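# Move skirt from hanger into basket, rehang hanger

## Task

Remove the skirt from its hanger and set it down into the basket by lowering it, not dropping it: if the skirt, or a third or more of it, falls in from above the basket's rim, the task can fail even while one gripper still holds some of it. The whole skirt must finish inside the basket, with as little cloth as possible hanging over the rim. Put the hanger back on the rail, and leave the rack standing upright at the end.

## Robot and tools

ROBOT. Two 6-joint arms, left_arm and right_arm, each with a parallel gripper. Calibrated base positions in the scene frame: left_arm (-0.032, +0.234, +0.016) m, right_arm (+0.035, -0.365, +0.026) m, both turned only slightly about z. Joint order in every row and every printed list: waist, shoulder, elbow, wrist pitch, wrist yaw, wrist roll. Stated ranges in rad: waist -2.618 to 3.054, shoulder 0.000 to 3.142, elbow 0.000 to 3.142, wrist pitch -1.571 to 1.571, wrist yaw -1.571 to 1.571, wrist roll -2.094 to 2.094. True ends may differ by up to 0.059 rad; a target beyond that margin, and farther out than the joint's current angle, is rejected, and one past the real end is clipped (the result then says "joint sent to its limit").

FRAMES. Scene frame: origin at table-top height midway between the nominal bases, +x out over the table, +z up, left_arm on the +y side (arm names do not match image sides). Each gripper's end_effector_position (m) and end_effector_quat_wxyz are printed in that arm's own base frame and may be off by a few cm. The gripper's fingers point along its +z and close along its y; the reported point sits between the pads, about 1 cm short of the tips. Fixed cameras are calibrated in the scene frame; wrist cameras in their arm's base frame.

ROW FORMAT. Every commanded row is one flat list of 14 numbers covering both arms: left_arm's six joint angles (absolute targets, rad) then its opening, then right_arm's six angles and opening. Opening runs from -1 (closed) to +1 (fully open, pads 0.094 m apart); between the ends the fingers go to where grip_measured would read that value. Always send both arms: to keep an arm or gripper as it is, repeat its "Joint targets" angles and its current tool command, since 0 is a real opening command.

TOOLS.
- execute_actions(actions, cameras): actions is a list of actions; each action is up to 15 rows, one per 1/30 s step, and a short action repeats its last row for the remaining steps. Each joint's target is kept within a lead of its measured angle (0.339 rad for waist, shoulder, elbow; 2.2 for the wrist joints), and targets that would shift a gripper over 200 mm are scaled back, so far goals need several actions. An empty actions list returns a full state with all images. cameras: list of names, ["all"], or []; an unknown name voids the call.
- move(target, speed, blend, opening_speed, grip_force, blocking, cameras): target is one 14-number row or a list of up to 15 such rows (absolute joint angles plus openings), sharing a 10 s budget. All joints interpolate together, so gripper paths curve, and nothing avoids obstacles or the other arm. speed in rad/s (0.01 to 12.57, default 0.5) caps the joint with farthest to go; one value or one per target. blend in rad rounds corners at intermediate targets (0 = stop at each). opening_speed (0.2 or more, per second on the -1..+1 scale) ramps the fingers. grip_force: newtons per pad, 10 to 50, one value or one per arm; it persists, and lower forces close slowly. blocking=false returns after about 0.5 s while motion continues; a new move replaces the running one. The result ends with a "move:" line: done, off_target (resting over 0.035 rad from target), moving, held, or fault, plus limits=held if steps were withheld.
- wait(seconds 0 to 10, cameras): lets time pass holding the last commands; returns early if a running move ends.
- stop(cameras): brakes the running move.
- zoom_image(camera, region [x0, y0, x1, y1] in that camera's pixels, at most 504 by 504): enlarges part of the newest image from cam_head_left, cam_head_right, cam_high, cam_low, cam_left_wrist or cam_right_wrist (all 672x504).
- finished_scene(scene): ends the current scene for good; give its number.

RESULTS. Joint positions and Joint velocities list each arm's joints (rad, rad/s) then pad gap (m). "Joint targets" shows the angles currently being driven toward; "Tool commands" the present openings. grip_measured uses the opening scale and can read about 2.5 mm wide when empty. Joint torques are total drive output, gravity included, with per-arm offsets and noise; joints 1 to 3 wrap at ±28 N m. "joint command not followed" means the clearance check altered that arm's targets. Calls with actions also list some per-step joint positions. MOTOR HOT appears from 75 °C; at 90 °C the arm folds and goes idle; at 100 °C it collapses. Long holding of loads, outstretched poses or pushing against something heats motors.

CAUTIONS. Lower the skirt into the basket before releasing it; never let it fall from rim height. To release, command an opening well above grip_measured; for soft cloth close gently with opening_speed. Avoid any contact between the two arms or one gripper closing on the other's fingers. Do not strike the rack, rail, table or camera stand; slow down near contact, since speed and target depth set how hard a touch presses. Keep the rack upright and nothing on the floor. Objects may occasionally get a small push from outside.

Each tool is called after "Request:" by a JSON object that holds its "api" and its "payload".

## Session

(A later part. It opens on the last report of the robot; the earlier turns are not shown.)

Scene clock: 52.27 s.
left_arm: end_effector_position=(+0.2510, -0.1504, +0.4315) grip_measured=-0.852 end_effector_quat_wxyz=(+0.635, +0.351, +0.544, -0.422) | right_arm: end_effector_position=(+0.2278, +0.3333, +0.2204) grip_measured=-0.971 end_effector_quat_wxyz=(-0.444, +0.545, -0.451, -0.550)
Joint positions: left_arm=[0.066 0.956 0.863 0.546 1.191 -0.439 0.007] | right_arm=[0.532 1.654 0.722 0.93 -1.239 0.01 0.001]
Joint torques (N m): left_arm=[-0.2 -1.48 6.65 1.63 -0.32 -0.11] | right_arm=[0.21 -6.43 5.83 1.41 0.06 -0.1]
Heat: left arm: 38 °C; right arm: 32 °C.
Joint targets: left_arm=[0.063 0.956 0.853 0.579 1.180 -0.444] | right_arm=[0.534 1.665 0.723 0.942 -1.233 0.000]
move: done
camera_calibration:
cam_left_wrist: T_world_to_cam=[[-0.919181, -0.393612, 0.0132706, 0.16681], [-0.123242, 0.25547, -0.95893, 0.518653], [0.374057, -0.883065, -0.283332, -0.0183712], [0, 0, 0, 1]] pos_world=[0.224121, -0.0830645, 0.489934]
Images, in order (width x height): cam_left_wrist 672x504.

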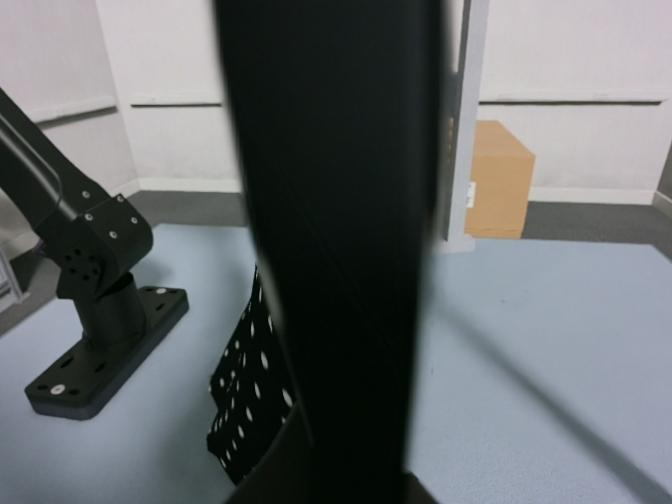

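Request:
{"api": "move", "payload": {"target": [[0.063,1.0,0.85,0.70,1.18,-0.54,-1.0,0.534,1.80,0.68,1.12,-1.233,0.0,-1.0],[0.063,1.157,0.823,1.334,1.18,-0.964,-1.0,0.534,1.9646,0.632,1.333,-1.233,0.0,-1.0]], "speed": 0.35, "blend": [0.05,0], "cameras": ["cam_left_wrist","cam_high","cam_head_left"]}}

Request:
{"api": "zoom_image", "payload": {"camera": "cam_head_left", "region": [190, 220, 410, 430]}}

Request:
{"api": "zoom_image", "payload": {"camera": "cam_high", "region": [310, 90, 490, 330]}}

Scene clock: 58.40 s.
left_arm: end_effector_position=(+0.2485, -0.1515, +0.4514) grip_measured=-0.852 end_effector_quat_wxyz=(+0.642, +0.359, +0.471, -0.487) | right_arm: end_effector_position=(+0.2302, +0.3347, +0.1428) grip_measured=-0.973 end_effector_quat_wxyz=(-0.445, +0.546, -0.449, -0.550)
Joint positions: left_arm=[0.066 1.153 0.828 1.317 1.206 -0.959 0.007] | right_arm=[0.532 1.951 0.641 1.311 -1.239 0.01 0.001]
Joint torques (N m): left_arm=[-0.17 -2.22 6.5 0.84 -0.67 -0.1] | right_arm=[0.09 -7.1 3.22 1.56 0.03 -0.12]
Heat: left arm: 38 °C; right arm: 32 °C.
Joint targets: left_arm=[0.063 1.157 0.823 1.334 1.180 -0.964] | right_arm=[0.534 1.964 0.632 1.333 -1.233 0.000]
move: done
camera_calibration:
cam_left_wrist: T_world_to_cam=[[-0.964102, -0.265521, -0.0025162, 0.201446], [-0.0366311, 0.14238, -0.989134, 0.512667], [0.262994, -0.953534, -0.146995, -0.057382], [0, 0, 0, 1]] pos_world=[0.228085, -0.0742211, 0.499168]
Images, in order (width x height): cam_head_left 672x504, cam_high 672x504, cam_left_wrist 672x504.

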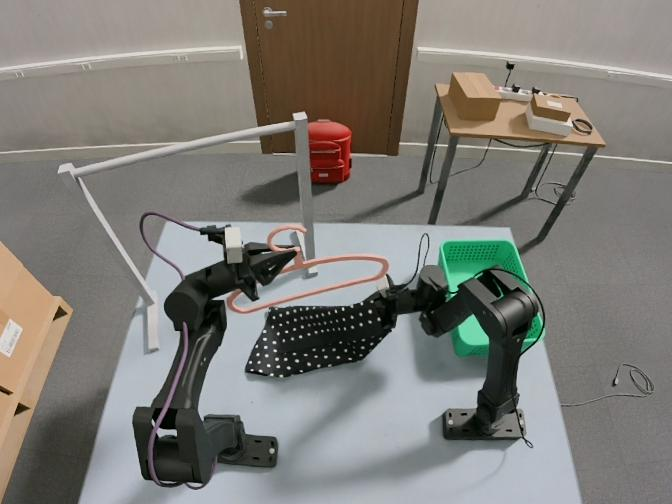

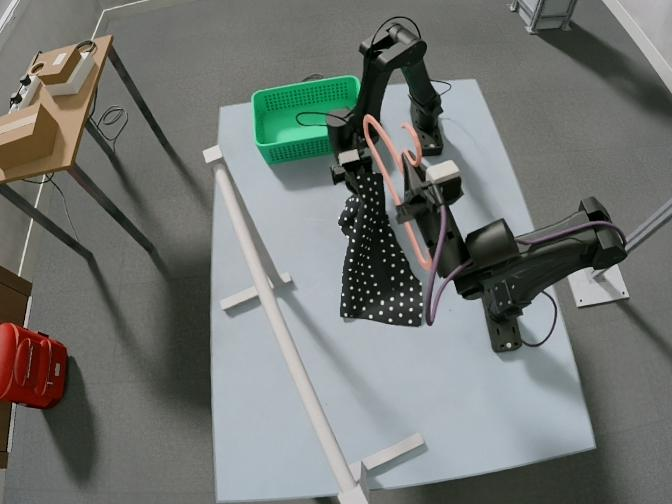

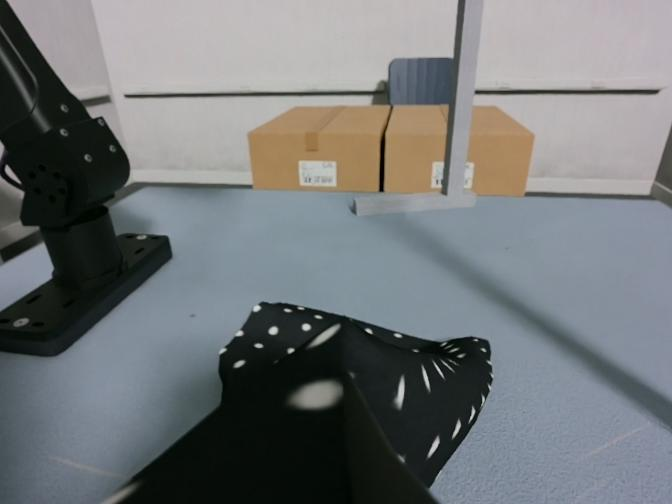

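Scaled by 2.291.

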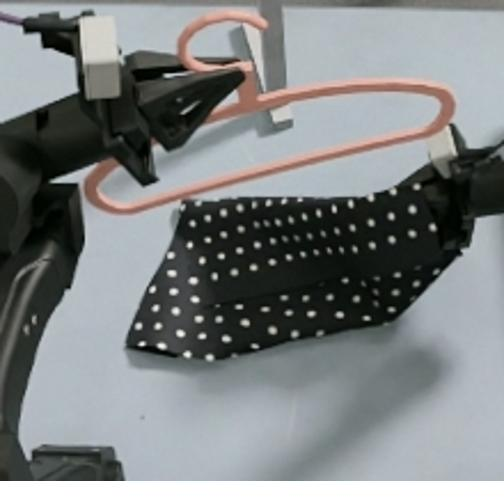

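Scaled by 2.100.

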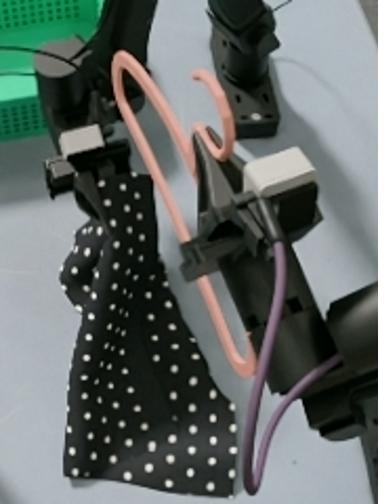

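Request:
{"api": "move", "payload": {"target": [[0.063,1.157,0.823,1.334,1.18,-0.964,-1.0,0.167,0.959,0.639,0.32,-0.553,0.0,-1.0],[0.1,0.8216,1.169,-0.3475,1.105,0.0,-1.0,0.332,1.318,1.996,-0.678,-0.214,0.0,-1.0],[0.75,0.8216,1.169,-0.3475,1.105,0.0,-1.0,-0.041,1.203,1.945,-0.742,0.0,0.0,-1.0]], "speed": 0.7, "blend": [0.1,0.1,0], "cameras": ["cam_high","cam_head_left","cam_low"]}}

Scene clock: 81.73 s.
left_arm: end_effector_position=(+0.2620, +0.0231, +0.4383) grip_measured=-0.852 end_effector_quat_wxyz=(+0.686, +0.115, +0.704, -0.141) | right_arm: end_effector_position=(+0.3222, -0.0086, +0.5643) grip_measured=-0.973 end_effector_quat_wxyz=(+0.692, +0.013, +0.721, -0.006)
Joint positions: left_arm=[0.744 0.831 1.136 -0.345 1.108 -0.005 0.007] | right_arm=[-0.033 1.22 1.949 -0.771 -0.006 0.01 0.001]
Joint torques (N m): left_arm=[0.65 -0.87 9.89 1.6 -0.02 0.01] | right_arm=[-0.66 -3.56 4.36 2.1 0.1 -0.13]
Motor temperatures (°C): left_arm=[26 27 38 34 24 26 26] | right_arm=[27 26 31 32 23 24 26]
Heat: left arm: 38 °C; right arm: 32 °C.
Joint targets: left_arm=[0.750 0.822 1.169 -0.347 1.105 0.000] | right_arm=[-0.041 1.203 1.945 -0.742 0.000 0.000]
move: done
Images, in order (width x height): cam_head_left 672x504, cam_high 672x504, cam_low 672x504.

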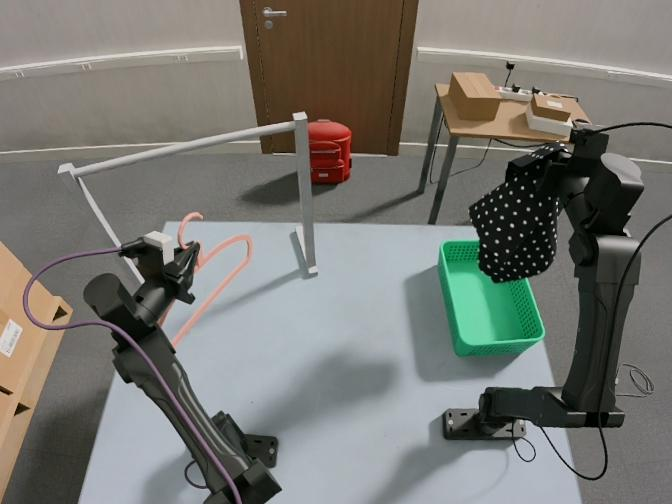

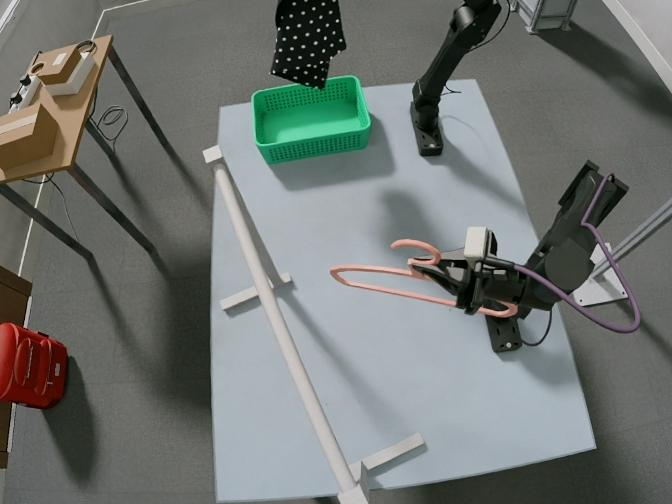

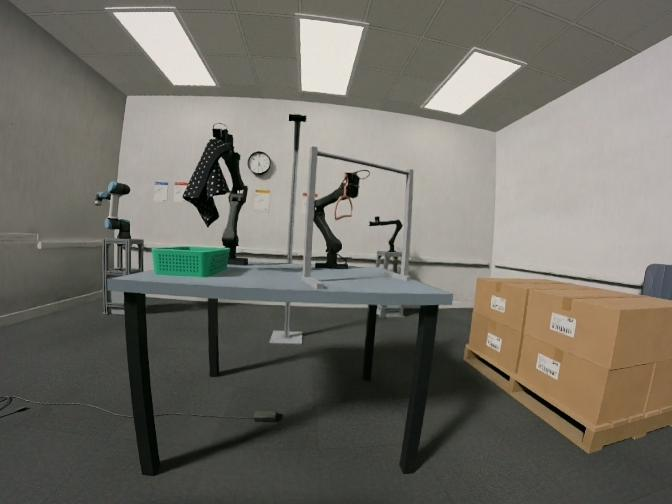

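Request:
{"api": "move", "payload": {"target": [[0.55,0.95,1.27,-0.28,0.55,0.0,-1.0,-0.041,1.0724,1.261,-0.887,0.0,0.0,-1.0],[0.36,1.0914,1.4019,-0.2005,0.0,0.0,-1.0,-0.041,1.48,0.85,-0.60,0.0,0.0,-1.0]], "speed": [0.3,0.2], "blend": [0.06,0], "cameras": ["all"]}}

Request:
{"api": "zoom_image", "payload": {"camera": "cam_high", "region": [220, 240, 440, 380]}}

Request:
{"api": "zoom_image", "payload": {"camera": "cam_low", "region": [320, 135, 420, 225]}}

Request:
{"api": "zoom_image", "payload": {"camera": "cam_head_left", "region": [110, 110, 250, 240]}}

Scene clock: 89.87 s.
left_arm: end_effector_position=(+0.3433, +0.1308, +0.4889) grip_measured=-0.852 end_effector_quat_wxyz=(+0.713, -0.124, +0.678, +0.127) | right_arm: end_effector_position=(+0.3129, -0.0084, +0.0538) grip_measured=-0.973 end_effector_quat_wxyz=(+0.171, +0.021, +0.985, +0.001)
Joint positions: left_arm=[0.366 1.088 1.363 -0.226 0.009 -0.005 0.007] | right_arm=[-0.033 1.472 0.861 -0.617 -0.005 0.01 0.001]
Joint torques (N m): left_arm=[-0.54 -2.19 10.86 2.26 -0.13 0.01] | right_arm=[-0.77 -5.09 5.11 0.99 0.03 -0.09]
Heat: left arm: 40 °C; right arm: 32 °C.
Joint targets: left_arm=[0.360 1.091 1.402 -0.200 0.000 0.000] | right_arm=[-0.041 1.480 0.850 -0.600 0.000 0.000]
move: off_target (left_arm); left_arm: the elbow is farthest, 0.039 rad from its target
camera_calibration:
cam_left_wrist: T_world_to_cam=[[0.345851, -0.938277, 0.00477756, 0.00269184], [-0.365362, -0.13936, -0.920374, 0.629151], [0.864232, 0.316567, -0.391009, -0.0609418], [0, 0, 0, 1]] pos_world=[0.281605, 0.109496, 0.555213]
cam_right_wrist: T_world_to_cam=[[-0.0245054, -0.999607, -0.0136071, -0.00155166], [-0.993735, 0.0228723, 0.109397, 0.340902], [-0.109043, 0.0162027, -0.993905, 0.179494], [0, 0, 0, 1]] pos_world=[0.3583, -0.0122565, 0.141085]

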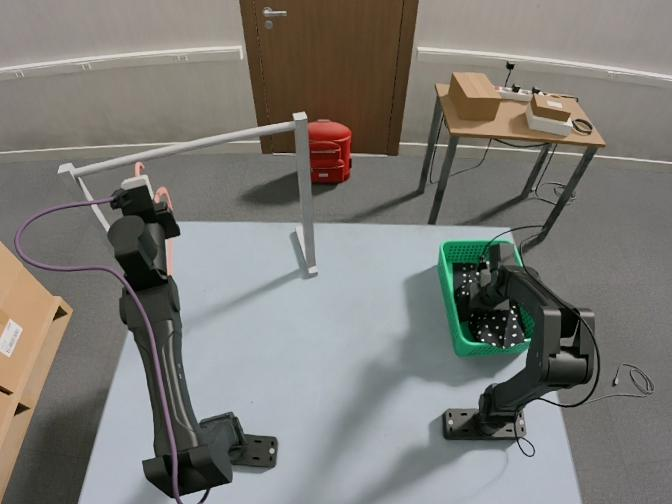

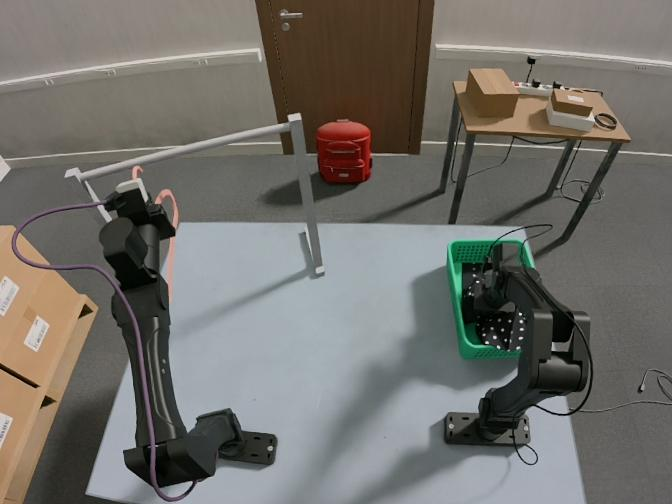

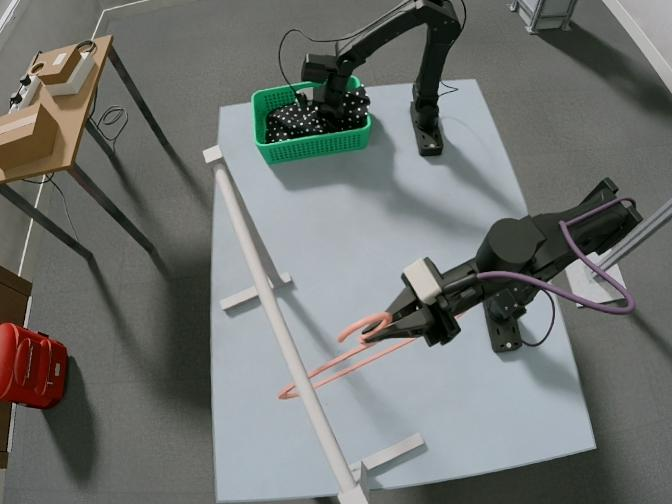

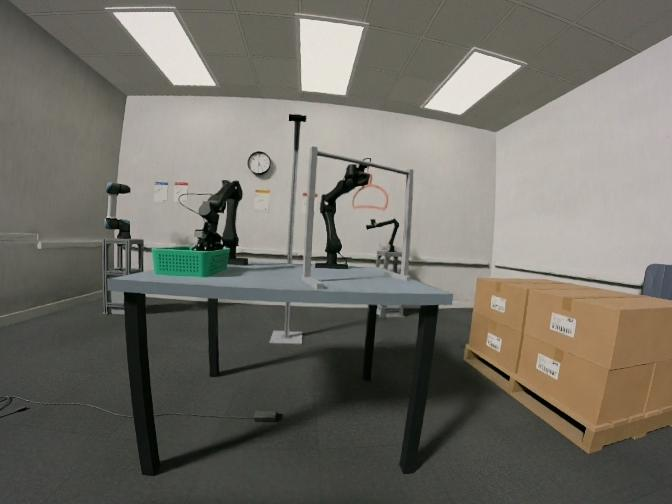

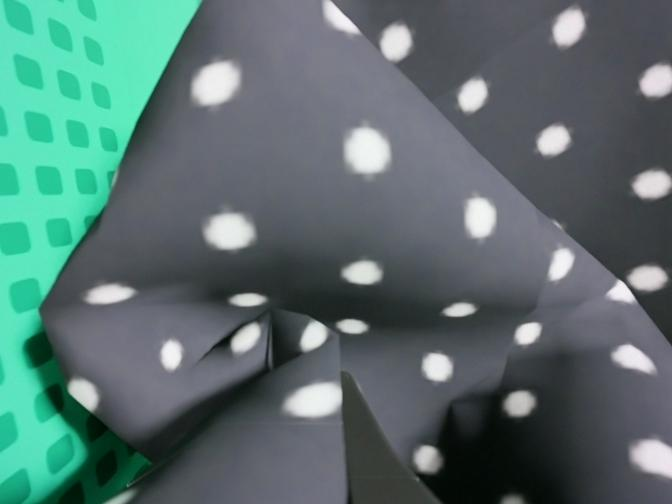

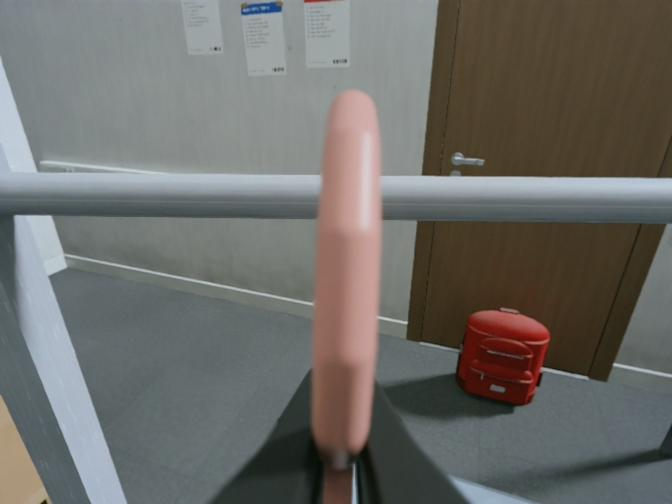

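Scaled by 2.291.

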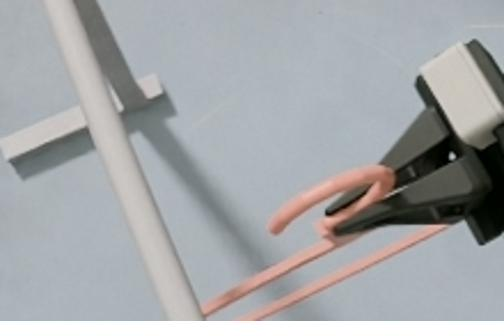

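Scaled by 5.040.

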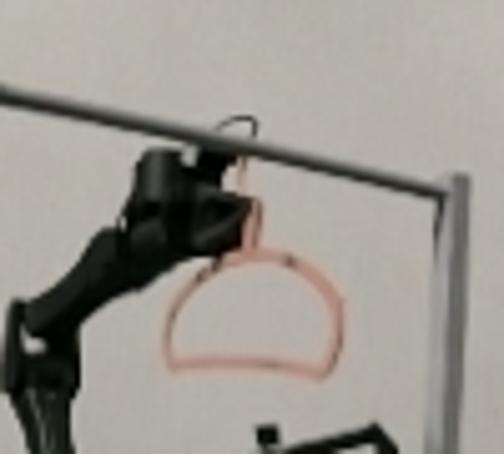

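Scaled by 3.600.

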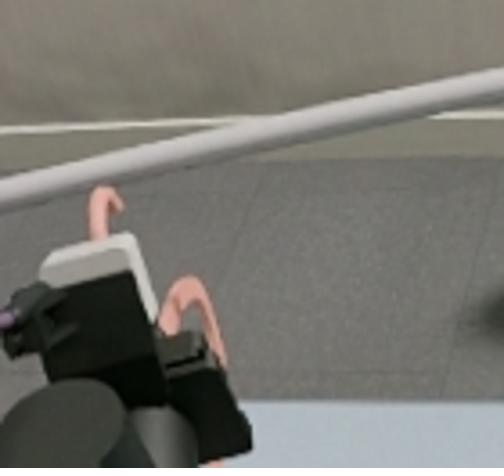

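Request:
{"api": "move", "payload": {"target": [[0.36,1.2503,1.4602,-0.0999,0.0,0.0,-1.0,-0.041,1.48,0.85,-0.60,0.0,0.0,-1.0],[0.36,1.2503,1.4602,-0.0999,0.0,0.0,-1.0,-0.041,1.48,0.85,-0.60,0.0,0.0,0.6]], "speed": 0.25, "cameras": ["cam_right_wrist","cam_high","cam_low","cam_head_left"]}}

Request:
{"api": "zoom_image", "payload": {"camera": "cam_low", "region": [340, 135, 400, 195]}}

Request:
{"api": "zoom_image", "payload": {"camera": "cam_head_left", "region": [110, 110, 230, 220]}}

Request:
{"api": "zoom_image", "payload": {"camera": "cam_high", "region": [240, 50, 400, 180]}}

Scene clock: 97.73 s.
left_arm: end_effector_position=(+0.3890, +0.1485, +0.4839) grip_measured=-0.852 end_effector_quat_wxyz=(+0.714, -0.124, +0.677, +0.127) | right_arm: end_effector_position=(+0.3136, -0.0098, +0.0541) grip_measured=+0.598 end_effector_quat_wxyz=(+0.172, +0.021, +0.985, -0.002)
Joint positions: left_arm=[0.366 1.245 1.422 -0.125 0.009 -0.005 0.007] | right_arm=[-0.034 1.472 0.861 -0.614 0.001 0.009 0.075]
Joint torques (N m): left_arm=[-0.5 -3.56 11.07 2.24 -0.1 0.01] | right_arm=[-0.43 -5 5.39 0.96 -0.03 -0.11]
Heat: left arm: 40 °C; right arm: 31 °C.
Joint targets: left_arm=[0.360 1.250 1.460 -0.100 0.000 0.000] | right_arm=[-0.041 1.480 0.850 -0.600 0.000 0.000]
move: off_target (left_arm); left_arm: the elbow is farthest, 0.038 rad from its target
camera_calibration:
cam_right_wrist: T_world_to_cam=[[-0.0269619, -0.999607, -0.00768787, -0.00247341], [-0.993979, 0.0259914, 0.106446, 0.341811], [-0.106204, 0.0105116, -0.994289, 0.178918], [0, 0, 0, 1]] pos_world=[0.358688, -0.0132373, 0.141493]
Images, in order (width x height): cam_head_left 672x504, cam_high 672x504, cam_low 672x504, cam_right_wrist 672x504.

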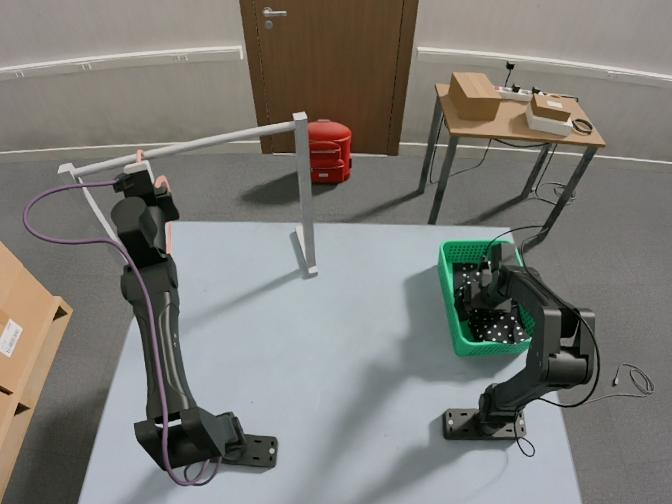

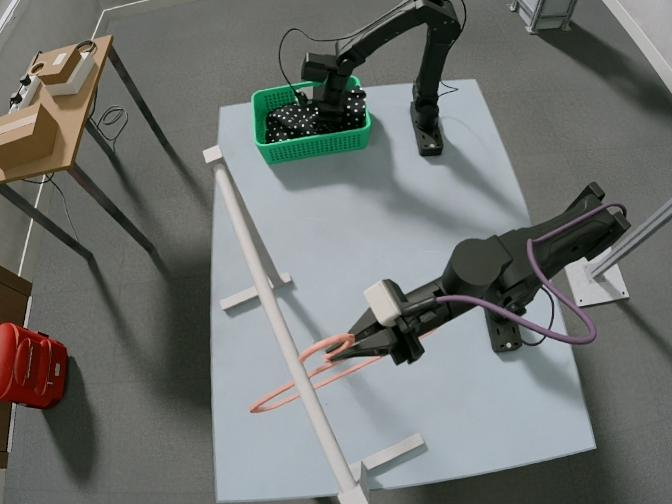

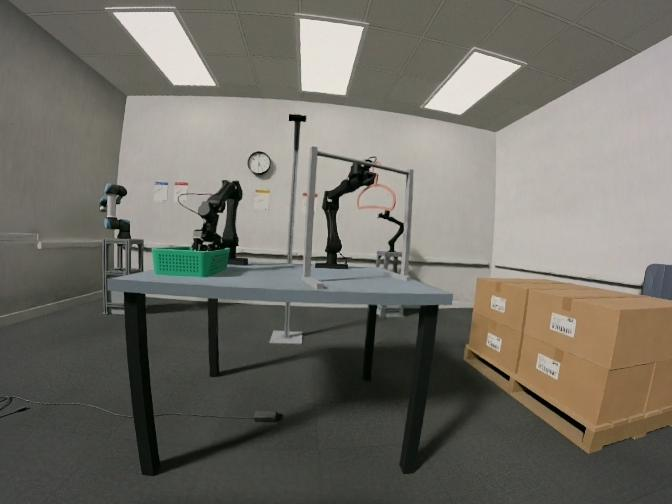

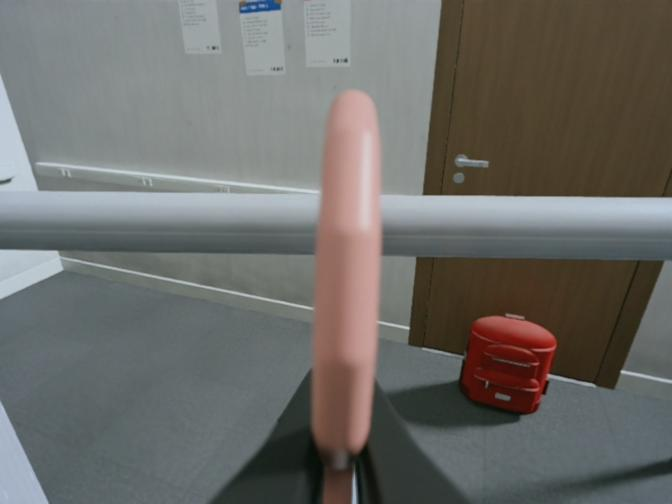

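Scaled by 8.400.

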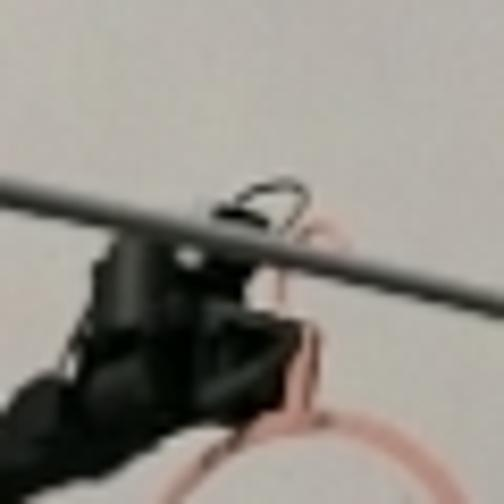

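Scaled by 4.200.

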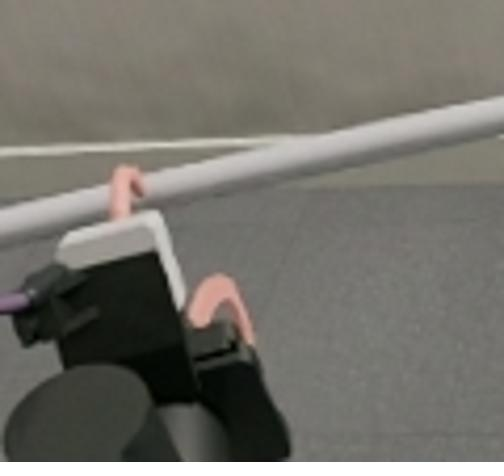

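Scaled by 3.150.

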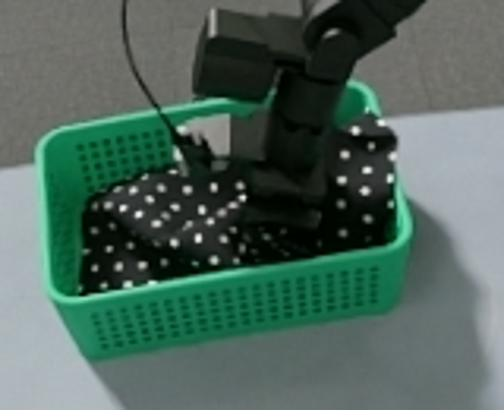

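Request:
{"api": "move", "payload": {"target": [[0.36,1.2916,1.4957,-0.0941,0.0,0.0,-1.0,-0.041,1.45,0.91,-0.65,0.0,0.0,0.6],[0.36,1.3326,1.5031,-0.0605,0.0,0.0,-1.0,-0.041,1.38,1.02,-0.72,0.0,0.0,0.6],[0.36,1.3755,1.459,0.0265,0.0,0.0,-1.0,-0.041,1.20,1.15,-0.81,0.0,0.0,0.6],[0.36,1.333,1.2726,0.1704,0.0,0.0,-1.0,-0.041,1.0724,1.261,-0.887,0.0,0.0,0.6]], "speed": [0.15,0.15,0.2,0.15], "blend": [0.015,0.015,0.02,0], "cameras": ["all"]}}

Request:
{"api": "zoom_image", "payload": {"camera": "cam_high", "region": [240, 50, 400, 180]}}

Request:
{"api": "zoom_image", "payload": {"camera": "cam_head_left", "region": [110, 110, 230, 220]}}

Request:
{"api": "zoom_image", "payload": {"camera": "cam_high", "region": [220, 260, 440, 420]}}

Scene clock: 108.03 s.
left_arm: end_effector_position=(+0.4292, +0.1639, +0.4613) grip_measured=-0.852 end_effector_quat_wxyz=(+0.748, -0.117, +0.640, +0.134) | right_arm: end_effector_position=(+0.3173, -0.0099, +0.2786) grip_measured=+0.598 end_effector_quat_wxyz=(+0.406, +0.020, +0.913, -0.005)
Joint positions: left_arm=[0.366 1.356 1.3 0.211 0.009 -0.005 0.007] | right_arm=[-0.034 1.088 1.23 -0.876 0.001 0.009 0.075]
Joint torques (N m): left_arm=[-0.55 -7.28 5.86 1.56 -0.11 0] | right_arm=[-0.61 -4.08 9.66 1.41 0.01 -0.12]
Heat: left arm: 41 °C; right arm: 31 °C.
Joint targets: left_arm=[0.360 1.333 1.273 0.170 0.000 0.000] | right_arm=[-0.041 1.072 1.261 -0.887 0.000 0.000]
move: off_target (left_arm); left_arm: the wrist pitch is farthest, 0.041 rad from its target
camera_calibration:
cam_left_wrist: T_world_to_cam=[[0.346145, -0.938174, 0.00347809, 0.00453945], [-0.272171, -0.103966, -0.956616, 0.610738], [0.897834, 0.330182, -0.291331, -0.218978], [0, 0, 0, 1]] pos_world=[0.36126, 0.140057, 0.520431]
cam_right_wrist: T_world_to_cam=[[-0.0241324, -0.999703, -0.00340996, -0.00287075], [-0.926623, 0.0236482, -0.375249, 0.434479], [0.375218, -0.00589591, -0.926918, 0.230855], [0, 0, 0, 1]] pos_world=[0.315908, -0.0117835, 0.377012]

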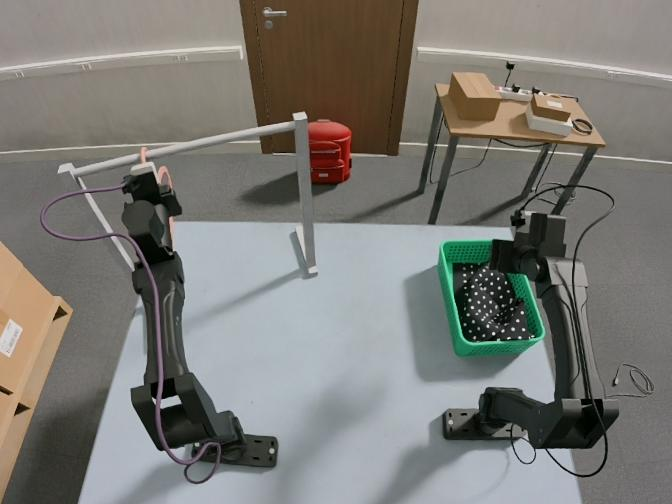

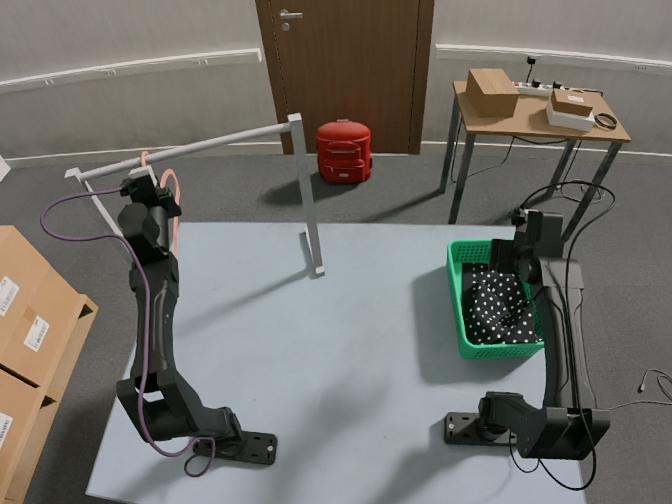

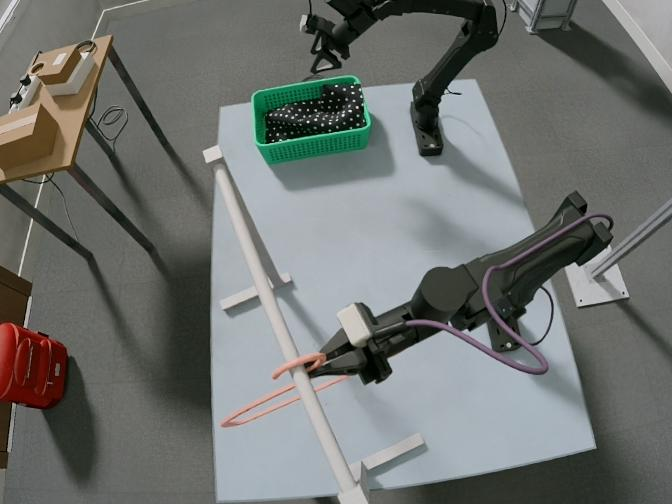

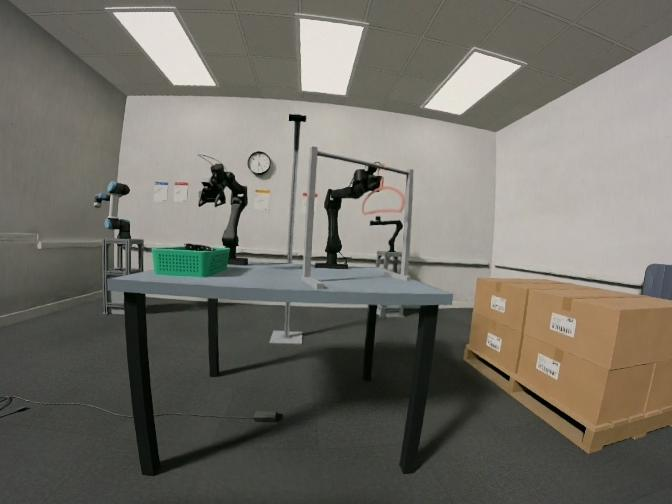

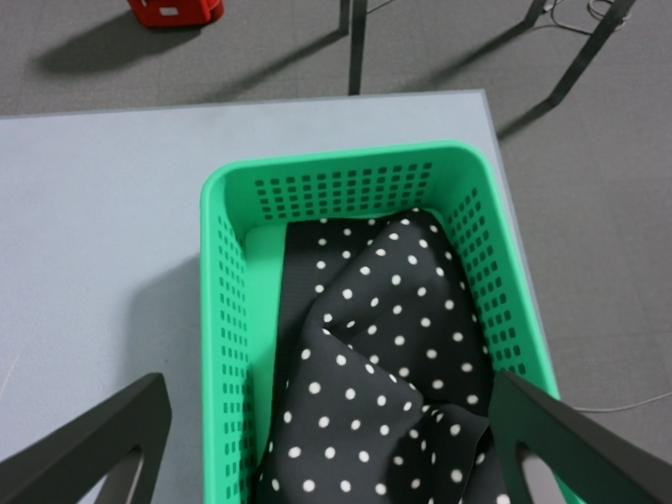

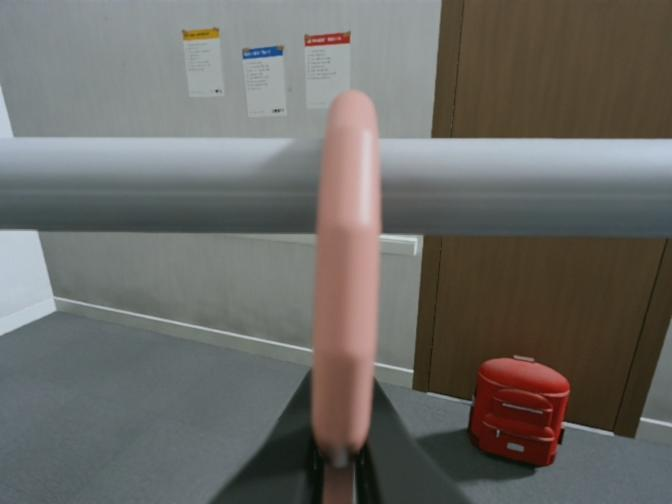

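Scaled by 3.150.

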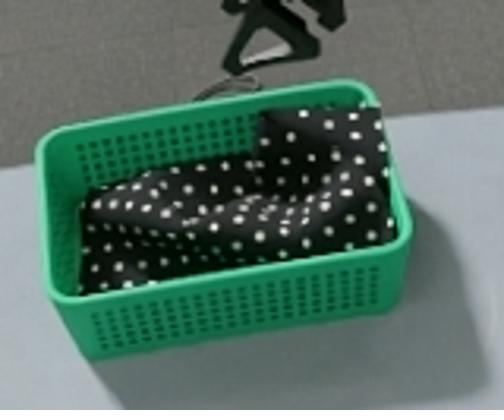

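Scaled by 4.200.

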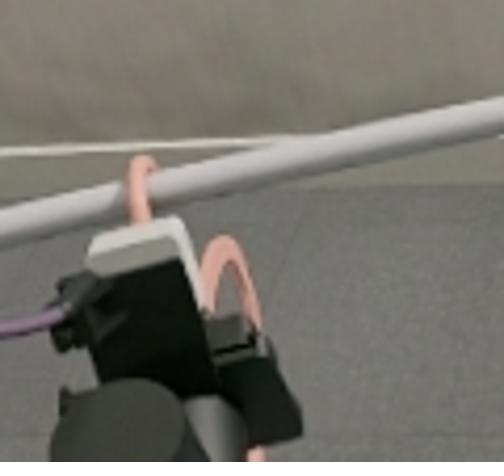

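Scaled by 2.291.

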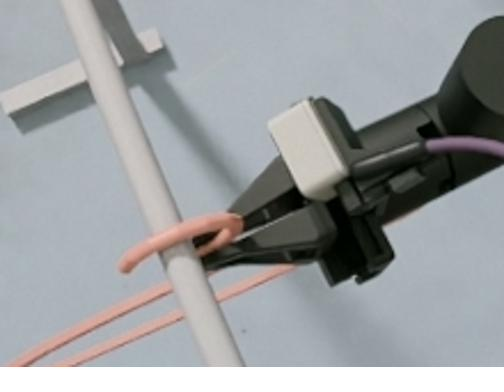

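Request:
{"api": "move", "payload": {"target": [[0.36,1.345,1.285,0.19,0.0,0.0,-1.0,-0.041,1.0724,1.261,-0.887,0.0,0.0,0.6],[0.36,1.345,1.285,0.19,0.0,0.0,1.0,-0.041,1.0724,1.261,-0.887,0.0,0.0,0.6]], "speed": 0.1, "opening_speed": 1.0, "cameras": ["all"]}}

Request:
{"api": "zoom_image", "payload": {"camera": "cam_high", "region": [190, 260, 440, 440]}}

Request:
{"api": "zoom_image", "payload": {"camera": "cam_low", "region": [140, 225, 240, 285]}}

Request:
{"api": "zoom_image", "payload": {"camera": "cam_head_left", "region": [425, 225, 565, 370]}}

Scene clock: 113.60 s.
left_arm: end_effector_position=(+0.4297, +0.1642, +0.4576) grip_measured=+0.998 end_effector_quat_wxyz=(+0.743, -0.118, +0.645, +0.133) | right_arm: end_effector_position=(+0.3173, -0.0099, +0.2785) grip_measured=+0.598 end_effector_quat_wxyz=(+0.406, +0.020, +0.914, -0.005)
Joint positions: left_arm=[0.366 1.356 1.3 0.196 0.008 -0.004 0.094] | right_arm=[-0.034 1.088 1.23 -0.876 0.001 0.009 0.075]
Joint torques (N m): left_arm=[-0.53 -6.23 6.89 1.91 -0.1 -0.01] | right_arm=[-0.43 -4.12 9.57 1.36 -0.08 -0.11]
Heat: left arm: 40 °C; right arm: 31 °C.
Joint targets: left_arm=[0.360 1.345 1.285 0.190 0.000 0.000] | right_arm=[-0.041 1.072 1.261 -0.887 0.000 0.000]
move: done
camera_calibration:
cam_left_wrist: T_world_to_cam=[[0.347042, -0.937846, 0.00260959, 0.00470854], [-0.286041, -0.108496, -0.952055, 0.611868], [0.893164, 0.329657, -0.305915, -0.211888], [0, 0, 0, 1]] pos_world=[0.362636, 0.140652, 0.5177]
cam_right_wrist: T_world_to_cam=[[-0.0241344, -0.999703, -0.00340226, -0.00287574], [-0.926741, 0.0236491, -0.374956, 0.434277], [0.374925, -0.00589634, -0.927036, 0.230937], [0, 0, 0, 1]] pos_world=[0.315809, -0.0117835, 0.376912]

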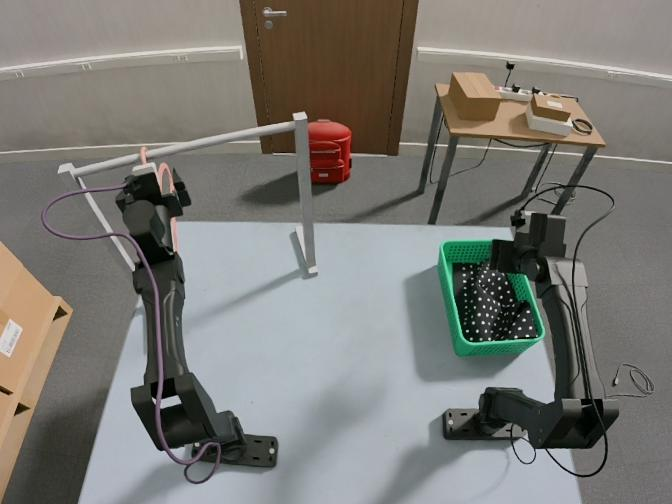

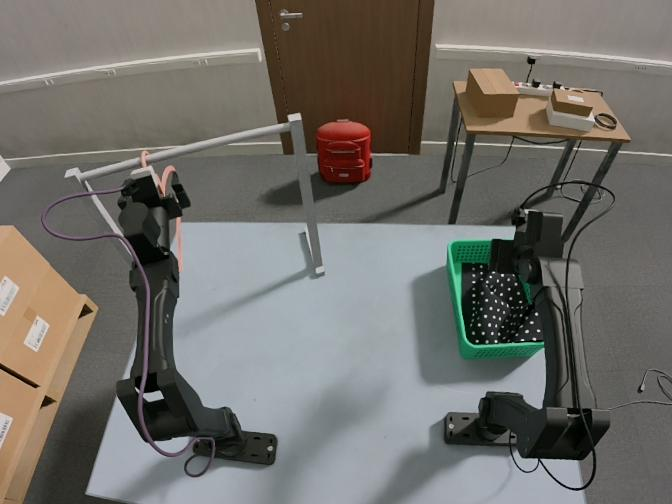

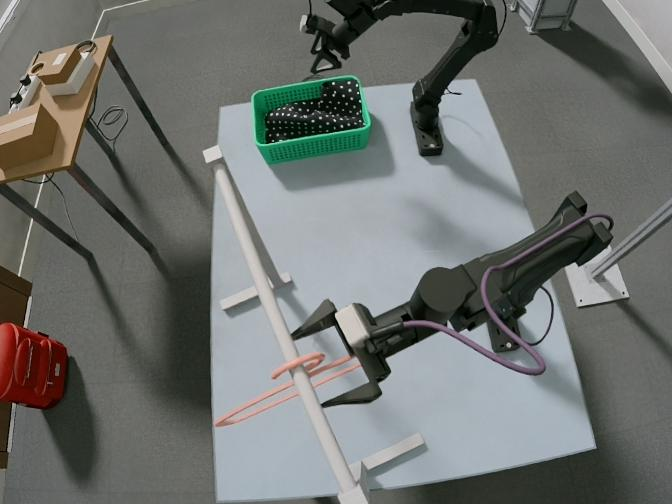

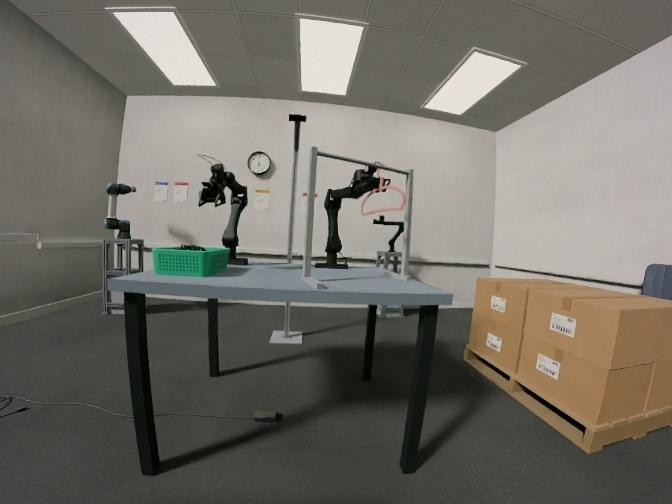

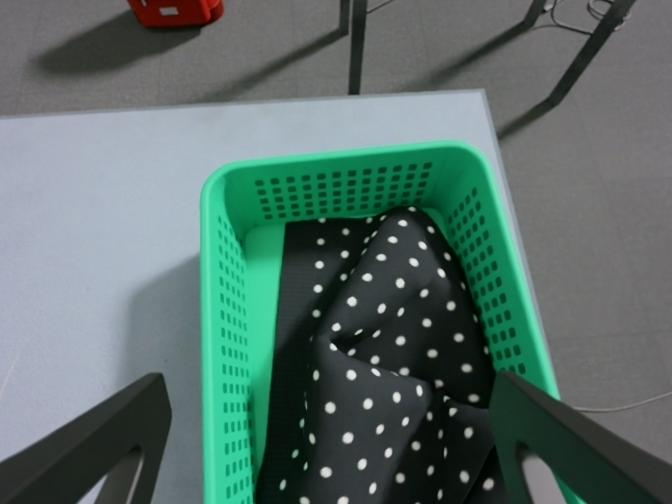

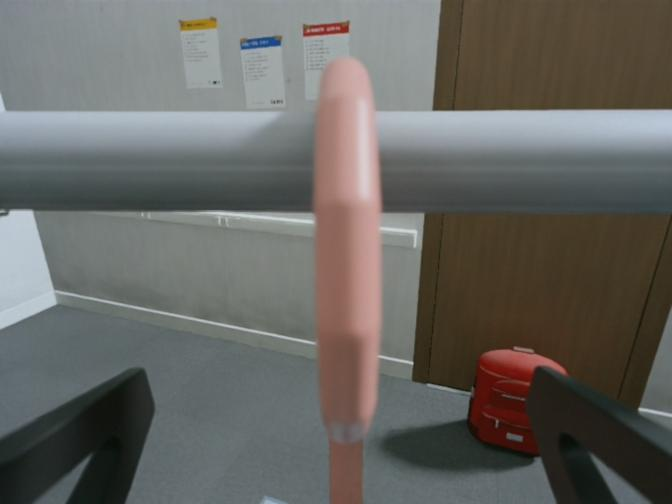

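Scaled by 2.016.

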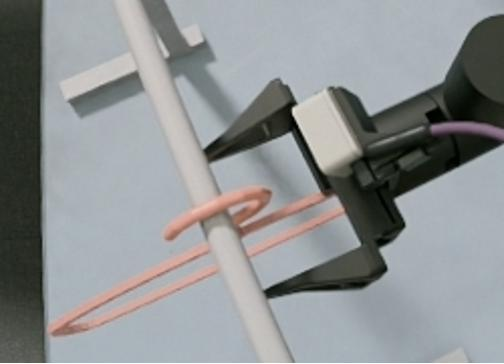

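Scaled by 5.040.

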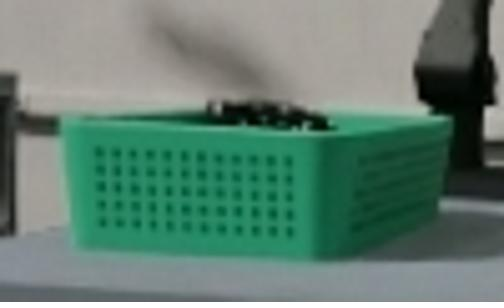

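Scaled by 3.476.

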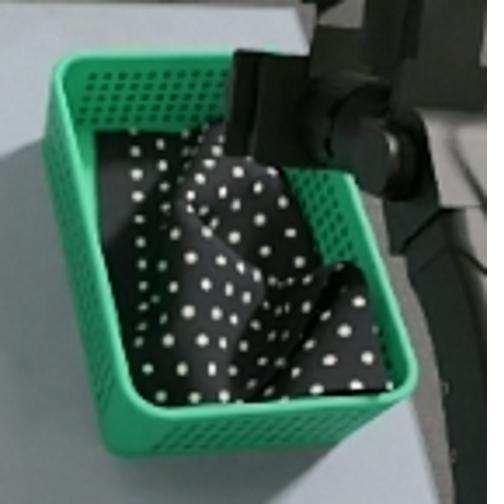

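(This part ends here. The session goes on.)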